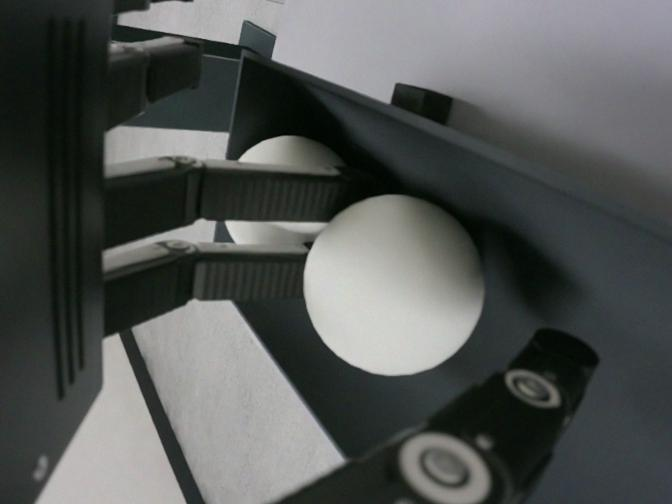

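{"name": "move", "arguments": {
  "arm2": {"target":[-0.0955,0.412,0.8285,0.3069,-0.5653,-0.6728,0.3654],"speed":0.04},
  "cameras": ["arm2_cam_wrist"]
}}

Scene clock: 4190.73 s.
Joint torques (N m): arm1=[0.85 1.2 8.31 1.37 0.03 -0.07] | arm2=[-0.32 -17.38 6.08 0.76 -0.45 -0.18] | arm3=[-0.09 -19.84 5.97 2.58 -0.22 0.26]
Heat: arm1: hottest joint3_rad 39 °C; arm2: hottest joint3_rad 46 °C; arm3: hottest joint2_rad 52 °C.
move: arm2 off_target
Joint velocities: within noise
arm1, arm3: as last shown
arm2.joint_positions: joint1_rad=-0.049 joint2_rad=+1.863 joint3_rad=+1.200 joint4_rad=-1.192 joint5_rad=-0.952 joint6_rad=-1.930 hand_little=+1.000 hand_ring=+1.000 hand_middle=+0.160 hand_index=+0.160 hand_thumb_turn=-1.000 hand_thumb_bend=+0.800 hand_force_limit=-0.350 hand_speed=-0.800
arm2.joint_status: not commanded
arm2.hand_stopped_by: target,target,target,target,target,target
arm2.little_load_n: 0.0
arm2.ring_load_n: 0.0
arm2.middle_load_n: 0.0
arm2.index_load_n: 0.0
arm2.thumb_bend_load_n: 0.0
arm2.thumb_turn_load_n: 0.0
arm2.hand: x=-0.1016 y=+0.4170 z=+0.8447 quat_wxyz=(-0.313, +0.560, +0.678, -0.360)
arm2.hand_target: x=-0.0957 y=+0.4119 z=+0.8295 quat_wxyz=(-0.307, +0.565, +0.673, -0.365)
arm2.hand_status: off_target (0.018 m and 1.3 deg from the pose sent, 0.027 m and 1.3 deg at the start)
arm3.middle_load_n: 0.0
arm3.thumb_turn_load_n: -0.5
arm2_cam_wrist: T_world_to_cam=[[0.51782, 0.30597, -0.7989, 0.59962], [0.57745, -0.81403, 0.06252, 0.36336], [-0.6312, -0.4937, -0.5982, 0.7631]] pos_world=[-0.03865, 0.48906, 0.91281]

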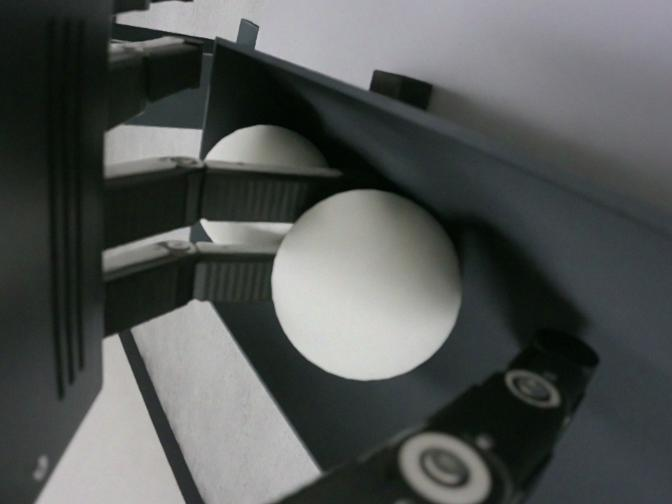

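{"name": "move", "arguments": {
  "arm2": {"joints":{"hand_speed":-0.94,"hand_force_limit":-0.5,"hand_thumb_bend":0.0}},
  "cameras": ["arm2_cam_wrist"]
}}

Scene clock: 4201.70 s.
Joint torques (N m): arm1=[0.91 1.08 8.31 1.37 0.03 -0.07] | arm2=[-0.44 -16.62 6.08 0.65 -0.56 -0.15] | arm3=[-0.09 -19.84 5.96 2.56 -0.22 0.25]
Heat: arm1: hottest joint3_rad 39 °C; arm2: hottest joint3_rad 46 °C; arm3: hottest joint2_rad 52 °C.
move: arm2 off_target
Joint velocities: within noise
arm1, arm3: as last shown
arm2.joint_positions: joint1_rad=-0.052 joint2_rad=+1.863 joint3_rad=+1.200 joint4_rad=-1.192 joint5_rad=-0.949 joint6_rad=-1.933 hand_little=+1.000 hand_ring=+1.000 hand_middle=+0.160 hand_index=+0.160 hand_thumb_turn=-1.000 hand_thumb_bend=+0.442 hand_force_limit=-0.500 hand_speed=-0.940
arm2.joint_status: hand_thumb_bend off_target (ended at +0.442, target +0.000); the others done
arm2.hand_stopped_by: target,target,target,target,force,target
arm2.little_load_n: 0.0
arm2.ring_load_n: 0.0
arm2.middle_load_n: 2.0
arm2.index_load_n: 1.0
arm2.thumb_bend_load_n: 4.0
arm2.thumb_turn_load_n: 0.5
arm2.hand: x=-0.0998 y=+0.4174 z=+0.8442 quat_wxyz=(-0.313, +0.560, +0.678, -0.358)
arm2.hand_target: x=-0.0954 y=+0.4121 z=+0.8295 quat_wxyz=(-0.308, +0.564, +0.674, -0.364)
arm2.hand_status: not commanded
arm3.index_load_n: -0.5
arm3.thumb_bend_load_n: 0.5
arm3.thumb_turn_load_n: 0.0
arm2_cam_wrist: T_world_to_cam=[[0.51995, 0.30757, -0.7969, 0.59608], [0.57683, -0.81451, 0.06199, 0.36324], [-0.63002, -0.49191, -0.60092, 0.76586]] pos_world=[-0.03695, 0.48926, 0.91272]

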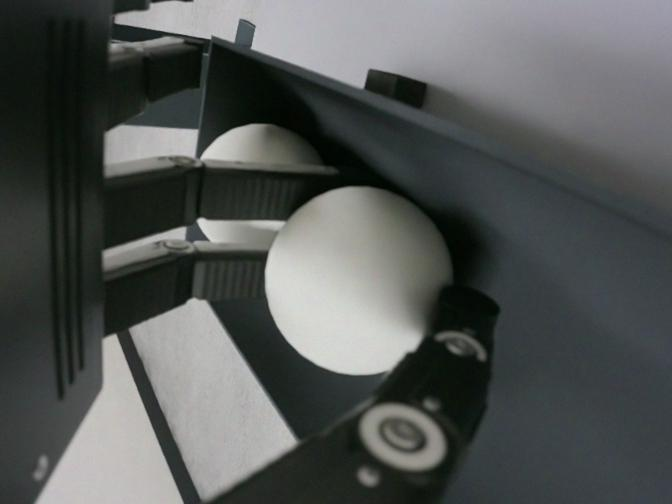

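{"name": "move", "arguments": {
  "arm2": {"joints":{"hand_speed":-0.95,"hand_force_limit":-0.6,"hand_index":0.0}}
}}

{"name": "move", "arguments": {
  "arm2": {"joints":{"hand_speed":-0.94,"hand_force_limit":-0.35,"hand_thumb_bend":-0.05}}
}}

{"name": "move", "arguments": {
  "arm2": {"target":[-0.094,0.413,0.95,0.3069,-0.5653,-0.6728,0.3654],"speed":0.1},
  "cameras": ["arm2_cam_wrist"]
}}

Scene clock: 4214.07 s.
Joint torques (N m): arm1=[0.79 1.2 8.29 1.39 0.03 -0.07] | arm2=[-0.21 -17.03 6.05 0.73 -0.57 -0.14] | arm3=[-0.03 -19.9 5.97 2.59 -0.22 0.26]
Heat: arm1: hottest joint3_rad 39 °C; arm2: hottest joint3_rad 45 °C; arm3: hottest joint2_rad 52 °C.
move: arm2 off_target
Joint velocities: within noise
arm1: as last shown
arm1.little_load_n: 0.5
arm2.joint_positions: joint1_rad=-0.052 joint2_rad=+1.863 joint3_rad=+1.200 joint4_rad=-1.192 joint5_rad=-0.949 joint6_rad=-1.931 hand_little=+1.000 hand_ring=+1.000 hand_middle=+0.160 hand_index=+0.152 hand_thumb_turn=-1.000 hand_thumb_bend=+0.442 hand_force_limit=-0.600 hand_speed=-0.950
arm2.joint_status: hand_index off_target (ended at +0.152, target +0.000); the others done
arm2.hand_stopped_by: target,target,target,force,force,target
arm2.little_load_n: 0.0
arm2.ring_load_n: 0.0
arm2.middle_load_n: 1.5
arm2.index_load_n: 3.0
arm2.thumb_bend_load_n: 5.0
arm2.thumb_turn_load_n: 0.0
arm2.hand: x=-0.0998 y=+0.4174 z=+0.8443 quat_wxyz=(-0.313, +0.560, +0.678, -0.358)
arm2.hand_target: x=-0.0954 y=+0.4120 z=+0.8295 quat_wxyz=(-0.307, +0.565, +0.673, -0.365)
arm2.hand_status: not commanded
arm3.joint_positions: joint1_rad=+1.287 joint2_rad=+2.489 joint3_rad=+1.597 joint4_rad=+0.882 joint5_rad=-0.047 joint6_rad=+1.553 hand_little=+0.600 hand_ring=+0.600 hand_middle=+0.340 hand_index=+0.340 hand_thumb_turn=-1.000 hand_thumb_bend=+1.000 hand_force_limit=-0.600 hand_speed=-0.800
arm3.joint_status: not commanded
arm3.hand_stopped_by: target,target,target,target,target,target
arm3.little_load_n: 0.0
arm3.ring_load_n: 0.0
arm3.middle_load_n: 0.0
arm3.index_load_n: 0.0
arm3.thumb_bend_load_n: 0.0
arm3.thumb_turn_load_n: -0.5
arm3.hand: x=+0.7622 y=+0.2233 z=+0.8631 quat_wxyz=(-0.097, +0.706, -0.085, -0.696)
arm3.hand_target: x=+0.7630 y=+0.2224 z=+0.8613 quat_wxyz=(-0.090, +0.702, -0.089, -0.701)
arm3.hand_status: not commanded
pictures: none

Scene clock: 4214.50 s.
Joint torques (N m): arm1=[0.85 1.08 8.29 1.37 0.03 -0.07] | arm2=[-0.56 -16.91 6.06 0.64 -0.56 -0.15] | arm3=[-0.09 -19.9 5.97 2.59 -0.22 0.26]
Heat: arm1: hottest joint3_rad 39 °C; arm2: hottest joint3_rad 45 °C; arm3: hottest joint2_rad 52 °C.
move: arm2 off_target
Joint velocities: within noise
arm1, arm3: as last shown
arm1.middle_load_n: -0.5
arm2.joint_positions: joint1_rad=-0.052 joint2_rad=+1.863 joint3_rad=+1.200 joint4_rad=-1.192 joint5_rad=-0.949 joint6_rad=-1.931 hand_little=+1.000 hand_ring=+1.000 hand_middle=+0.160 hand_index=+0.152 hand_thumb_turn=-1.000 hand_thumb_bend=+0.442 hand_force_limit=-0.350 hand_speed=-0.940
arm2.joint_status: hand_thumb_bend off_target (ended at +0.442, target -0.050); the others done
arm2.hand_stopped_by: target,target,target,force,force,target
arm2.little_load_n: 0.0
arm2.ring_load_n: 0.0
arm2.middle_load_n: 1.5
arm2.index_load_n: 3.0
arm2.thumb_bend_load_n: 5.5
arm2.thumb_turn_load_n: 0.0
arm2.hand: x=-0.0998 y=+0.4174 z=+0.8443 quat_wxyz=(-0.313, +0.560, +0.678, -0.358)
arm2.hand_target: x=-0.0954 y=+0.4120 z=+0.8295 quat_wxyz=(-0.307, +0.565, +0.673, -0.365)
arm2.hand_status: not commanded
arm3.thumb_turn_load_n: 0.0
pictures: none

Scene clock: 4216.30 s.
Joint torques (N m): arm1=[0.85 1.14 8.31 1.37 0.03 -0.07] | arm2=[-0.09 -19.31 11.34 -0.46 -0.61 -0.1] | arm3=[-0.09 -19.9 5.97 2.58 -0.22 0.26]
Heat: arm1: hottest joint3_rad 39 °C; arm2: hottest joint3_rad 46 °C; arm3: hottest joint2_rad 52 °C.
move: arm2 off_target
Joint velocities: within noise
arm1, arm3: as last shown
arm1.little_load_n: 0.0
arm1.middle_load_n: 0.0
arm2.joint_positions: joint1_rad=-0.055 joint2_rad=+1.737 joint3_rad=+1.278 joint4_rad=-1.462 joint5_rad=-0.949 joint6_rad=-1.939 hand_little=+1.000 hand_ring=+1.000 hand_middle=+0.160 hand_index=+0.152 hand_thumb_turn=-1.000 hand_thumb_bend=+0.442 hand_force_limit=-0.350 hand_speed=-0.940
arm2.joint_status: not commanded
arm2.hand_stopped_by: target,target,target,force,force,target
arm2.little_load_n: 0.0
arm2.ring_load_n: 0.0
arm2.middle_load_n: 2.0
arm2.index_load_n: 3.0
arm2.thumb_bend_load_n: 5.0
arm2.thumb_turn_load_n: 0.0
arm2.hand: x=-0.0976 y=+0.3995 z=+0.9344 quat_wxyz=(-0.297, +0.568, +0.667, -0.380)
arm2.hand_target: x=-0.0938 y=+0.4133 z=+0.9492 quat_wxyz=(-0.308, +0.564, +0.674, -0.365)
arm2.hand_status: off_target (0.021 m and 2.1 deg from the pose sent, 0.106 m and 1.3 deg at the start)
arm3.thumb_turn_load_n: -0.5
arm2_cam_wrist: T_world_to_cam=[[0.51709, 0.25919, -0.81574, 0.70892], [0.57818, -0.80851, 0.10961, 0.29499], [-0.63113, -0.52832, -0.56793, 0.79616]] pos_world=[-0.03465, 0.47538, 0.99813]

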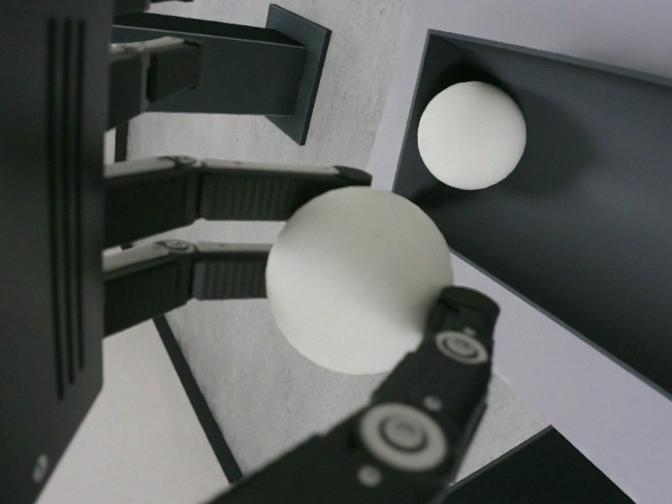

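{"name": "move", "arguments": {
  "arm2": {"joints":{"joint1_rad":-0.4,"joint2_rad":1.55,"joint3_rad":1.6,"joint4_rad":-1.35,"joint5_rad":-0.917,"joint6_rad":-1.7},"min_time_s":4}
}}

{"name": "move", "arguments": {
  "arm2": {"joints":{"joint1_rad":-1.427,"joint2_rad":2.1,"joint3_rad":2.15,"joint4_rad":-0.62,"joint5_rad":-0.467,"joint6_rad":-0.334,"hand_little":-1,"hand_ring":-1,"hand_speed":-0.8},"min_time_s":6}
}}

{"name": "move", "arguments": {
  "arm3": {"target":[0.803,0.219,1.02,0.0371,-0.7047,0.0371,0.7047],"speed":0.1}
}}

{"name": "move", "arguments": {
  "arm3": {"target":[0.804,0.216,1.108,0.0371,-0.7047,0.0371,0.7047],"speed":0.07},
  "cameras": ["arm3_cam_wrist","arm2_cam_wrist"]
}}

Scene clock: 4255.63 s.
Joint torques (N m): arm1=[0.91 1.14 8.29 1.37 0.03 -0.07] | arm2=[-0.32 -18.78 13.87 1.78 -0.56 0.03] | arm3=[-0.09 -19.9 5.97 2.59 -0.22 0.26]
Heat: arm1: hottest joint3_rad 39 °C; arm2: hottest joint3_rad 48 °C; arm3: hottest joint2_rad 52 °C.
move: arm2 done
Joint velocities: within noise
arm1, arm3: as last shown
arm2.joint_positions: joint1_rad=-0.388 joint2_rad=+1.564 joint3_rad=+1.550 joint4_rad=-1.372 joint5_rad=-0.921 joint6_rad=-1.704 hand_little=+1.000 hand_ring=+1.000 hand_middle=+0.160 hand_index=+0.152 hand_thumb_turn=-1.000 hand_thumb_bend=+0.442 hand_force_limit=-0.350 hand_speed=-0.940
arm2.joint_status: all done
arm2.hand_stopped_by: target,target,target,force,force,target
arm2.little_load_n: 0.0
arm2.ring_load_n: 0.0
arm2.middle_load_n: 1.5
arm2.index_load_n: 3.0
arm2.thumb_bend_load_n: 5.0
arm2.thumb_turn_load_n: 0.0
arm2.hand: x=+0.0776 y=+0.4906 z=+1.0954 quat_wxyz=(-0.430, +0.671, +0.583, -0.158)
arm2.hand_target: x=+0.0887 y=+0.5010 z=+1.1228 quat_wxyz=(-0.444, +0.665, +0.587, -0.126)
arm2.hand_status: not commanded
pictures: none

Scene clock: 4262.23 s.
Joint torques (N m): arm1=[0.85 1.2 8.31 1.39 0.03 -0.07] | arm2=[0.09 -25.35 15.65 3.36 -0.1 0.06] | arm3=[-0.09 -19.84 5.97 2.59 -0.22 0.26]
Heat: arm1: hottest joint3_rad 39 °C; arm2: hottest joint3_rad 50 °C; arm3: hottest joint2_rad 52 °C.
move: arm2 done
Joint velocities: within noise
arm1, arm3: as last shown
arm2.joint_positions: joint1_rad=-1.426 joint2_rad=+2.075 joint3_rad=+2.090 joint4_rad=-0.640 joint5_rad=-0.470 joint6_rad=-0.353 hand_little=-1.000 hand_ring=-1.000 hand_middle=+0.160 hand_index=+0.152 hand_thumb_turn=-1.000 hand_thumb_bend=+0.442 hand_force_limit=-0.350 hand_speed=-0.800
arm2.joint_status: all done
arm2.hand_stopped_by: target,target,target,force,force,target
arm2.little_load_n: 0.0
arm2.ring_load_n: 0.0
arm2.middle_load_n: 1.5
arm2.index_load_n: 3.0
arm2.thumb_bend_load_n: 4.5
arm2.thumb_turn_load_n: 0.0
arm2.hand: x=+0.7868 y=+0.2171 z=+1.0582 quat_wxyz=(-0.442, +0.802, -0.347, +0.201)
arm2.hand_target: x=+0.8048 y=+0.2191 z=+1.0735 quat_wxyz=(-0.456, +0.792, -0.342, +0.219)
arm2.hand_status: not commanded
pictures: none

Scene clock: 4264.63 s.
Joint torques (N m): arm1=[0.79 1.14 8.32 1.4 0.03 -0.07] | arm2=[-0.03 -25.58 15.71 3.38 -0.08 0.07] | arm3=[-0.67 -19.9 6.65 1.44 -0.23 0.26]
Heat: arm1: hottest joint3_rad 39 °C; arm2: hottest joint3_rad 51 °C; arm3: hottest joint2_rad 52 °C.
move: arm3 off_target
Joint velocities: within noise
arm1.joint_positions: joint1_rad=+0.177 joint2_rad=+0.642 joint3_rad=+1.456 joint4_rad=-1.154 joint5_rad=+0.156 joint6_rad=-1.149 hand_little=+1.000 hand_ring=+1.000 hand_middle=+1.000 hand_index=+1.000 hand_thumb_turn=+1.000 hand_thumb_bend=+1.000 hand_force_limit=+0.000 hand_speed=-0.800
arm1.joint_status: not commanded
arm1.hand_stopped_by: target,target,target,target,target,target
arm1.little_load_n: 0.0
arm1.ring_load_n: 0.0
arm1.middle_load_n: 0.0
arm1.index_load_n: 0.0
arm1.thumb_bend_load_n: 0.0
arm1.thumb_turn_load_n: 0.5
arm1.hand: x=-1.6157 y=+0.2370 z=+1.4382 quat_wxyz=(-0.484, +0.658, +0.482, +0.317)
arm1.hand_target: x=-1.6154 y=+0.2352 z=+1.4505 quat_wxyz=(-0.495, +0.652, +0.476, +0.321)
arm1.hand_status: not commanded
arm2: as last shown
arm2.index_load_n: 3.5
arm2.thumb_bend_load_n: 5.0
arm2.hand_target: x=+0.8048 y=+0.2191 z=+1.0735 quat_wxyz=(-0.456, +0.792, -0.342, +0.220)
arm3.joint_positions: joint1_rad=+1.236 joint2_rad=+2.169 joint3_rad=+1.451 joint4_rad=+0.713 joint5_rad=-0.249 joint6_rad=+1.556 hand_little=+0.600 hand_ring=+0.600 hand_middle=+0.340 hand_index=+0.340 hand_thumb_turn=-1.000 hand_thumb_bend=+1.000 hand_force_limit=-0.600 hand_speed=-0.800
arm3.joint_status: not commanded
arm3.hand_stopped_by: target,target,target,target,target,target
arm3.little_load_n: 0.0
arm3.ring_load_n: 0.0
arm3.middle_load_n: 0.0
arm3.index_load_n: 0.0
arm3.thumb_bend_load_n: 0.0
arm3.thumb_turn_load_n: -0.5
arm3.hand: x=+0.8002 y=+0.2164 z=+1.0101 quat_wxyz=(-0.042, +0.708, -0.032, -0.704)
arm3.hand_target: x=+0.8022 y=+0.2229 z=+1.0215 quat_wxyz=(-0.038, +0.705, -0.039, -0.707)
arm3.hand_status: off_target (0.011 m and 0.9 deg from the pose sent, 0.162 m and 8.8 deg at the start)
pictures: none

Scene clock: 4266.63 s.
Joint torques (N m): arm1=[0.91 1.14 8.31 1.39 0.03 -0.07] | arm2=[0.15 -25.11 15.71 3.36 -0.11 0.1] | arm3=[-0.21 -19.72 9.18 1.48 -0.15 0.24]
Heat: arm1: hottest joint3_rad 39 °C; arm2: hottest joint3_rad 52 °C; arm3: hottest joint2_rad 52 °C.
move: arm3 off_target
Joint velocities: within noise
arm1, arm2: as last shown
arm1.thumb_turn_load_n: 0.0
arm3.joint_positions: joint1_rad=+1.239 joint2_rad=+2.034 joint3_rad=+1.451 joint4_rad=+0.543 joint5_rad=-0.249 joint6_rad=+1.556 hand_little=+0.600 hand_ring=+0.600 hand_middle=+0.340 hand_index=+0.340 hand_thumb_turn=-1.000 hand_thumb_bend=+1.000 hand_force_limit=-0.600 hand_speed=-0.800
arm3.joint_status: not commanded
arm3.hand_stopped_by: target,target,target,target,target,target
arm3.little_load_n: 0.0
arm3.ring_load_n: 0.0
arm3.middle_load_n: 0.0
arm3.index_load_n: 0.0
arm3.thumb_bend_load_n: 0.0
arm3.thumb_turn_load_n: 0.0
arm3.hand: x=+0.8065 y=+0.2114 z=+1.0762 quat_wxyz=(-0.038, +0.720, -0.035, -0.692)
arm3.hand_target: x=+0.8038 y=+0.2135 z=+1.1077 quat_wxyz=(-0.036, +0.706, -0.036, -0.706)
arm3.hand_status: off_target (0.032 m and 2.3 deg from the pose sent, 0.098 m and 0.9 deg at the start)
pictures: arm2_cam_wrist, arm3_cam_wrist
arm2_cam_wrist: T_world_to_cam=[[-0.26327, -0.52135, -0.81171, 1.17908], [-0.92528, 0.37458, 0.05952, 0.60165], [0.27303, 0.76673, -0.58101, 0.34956]] pos_world=[0.77167, 0.12133, 1.12437]
arm3_cam_wrist: T_world_to_cam=[[-0.08697, -0.97069, -0.22404, 0.51886], [0.37659, -0.24024, 0.89469, -1.2027], [-0.92229, -0.00656, 0.38645, 0.44066]] pos_world=[0.90447, 0.21761, 1.022]

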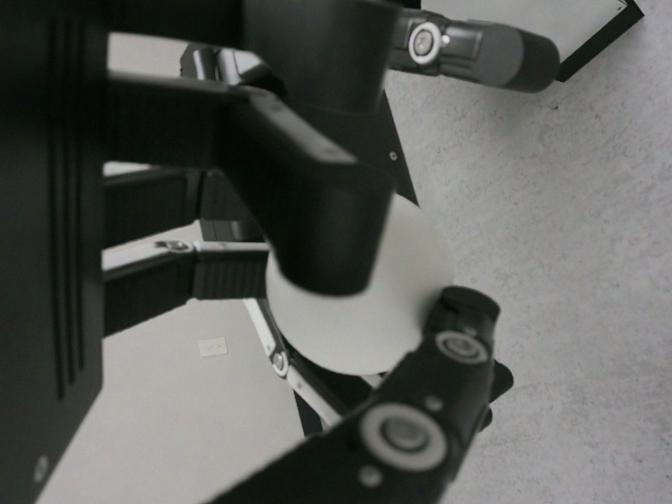

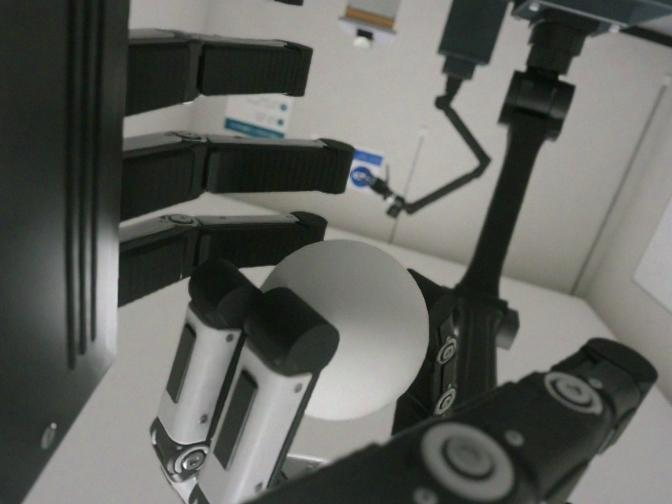

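{"name": "move", "arguments": {
  "arm3": {"target":[0.804,0.211,1.128,0.0371,-0.7047,0.0371,0.7047],"speed":0.05},
  "cameras": ["arm3_cam_wrist"]
}}

Scene clock: 4272.13 s.
Joint torques (N m): arm1=[0.85 1.14 8.29 1.37 0.03 -0.07] | arm2=[0.15 -25.64 15.64 3.41 -0.1 0.07] | arm3=[0.15 -19.19 9.8 1.44 0.05 0.24]
Heat: arm1: hottest joint3_rad 39 °C; arm2: hottest joint3_rad 54 °C; arm3: hottest joint2_rad 52 °C.
move: arm3 off_target
Joint velocities: within noise
arm1, arm2: as last shown
arm2.index_load_n: 3.0
arm3.joint_positions: joint1_rad=+1.239 joint2_rad=+2.003 joint3_rad=+1.449 joint4_rad=+0.503 joint5_rad=-0.248 joint6_rad=+1.556 hand_little=+0.600 hand_ring=+0.600 hand_middle=+0.340 hand_index=+0.340 hand_thumb_turn=-1.000 hand_thumb_bend=+1.000 hand_force_limit=-0.600 hand_speed=-0.800
arm3.joint_status: not commanded
arm3.hand_stopped_by: target,target,target,target,target,target
arm3.little_load_n: 0.0
arm3.ring_load_n: 0.0
arm3.middle_load_n: 0.0
arm3.index_load_n: 0.0
arm3.thumb_bend_load_n: 0.0
arm3.thumb_turn_load_n: 0.0
arm3.hand: x=+0.8095 y=+0.2105 z=+1.0898 quat_wxyz=(-0.037, +0.724, -0.036, -0.688)
arm3.hand_target: x=+0.8054 y=+0.2106 z=+1.1262 quat_wxyz=(-0.037, +0.707, -0.037, -0.705)
arm3.hand_status: off_target (0.039 m and 2.9 deg from the pose sent, 0.052 m and 2.3 deg at the start)
arm3_cam_wrist: T_world_to_cam=[[-0.08619, -0.97137, -0.2214, 0.5179], [0.3671, -0.23756, 0.89934, -1.21422], [-0.92618, -0.00376, 0.37706, 0.45108]] pos_world=[0.90816, 0.21632, 1.03657]

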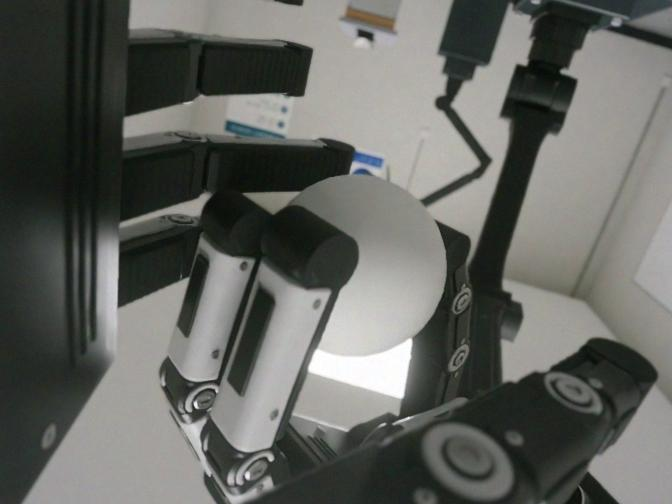

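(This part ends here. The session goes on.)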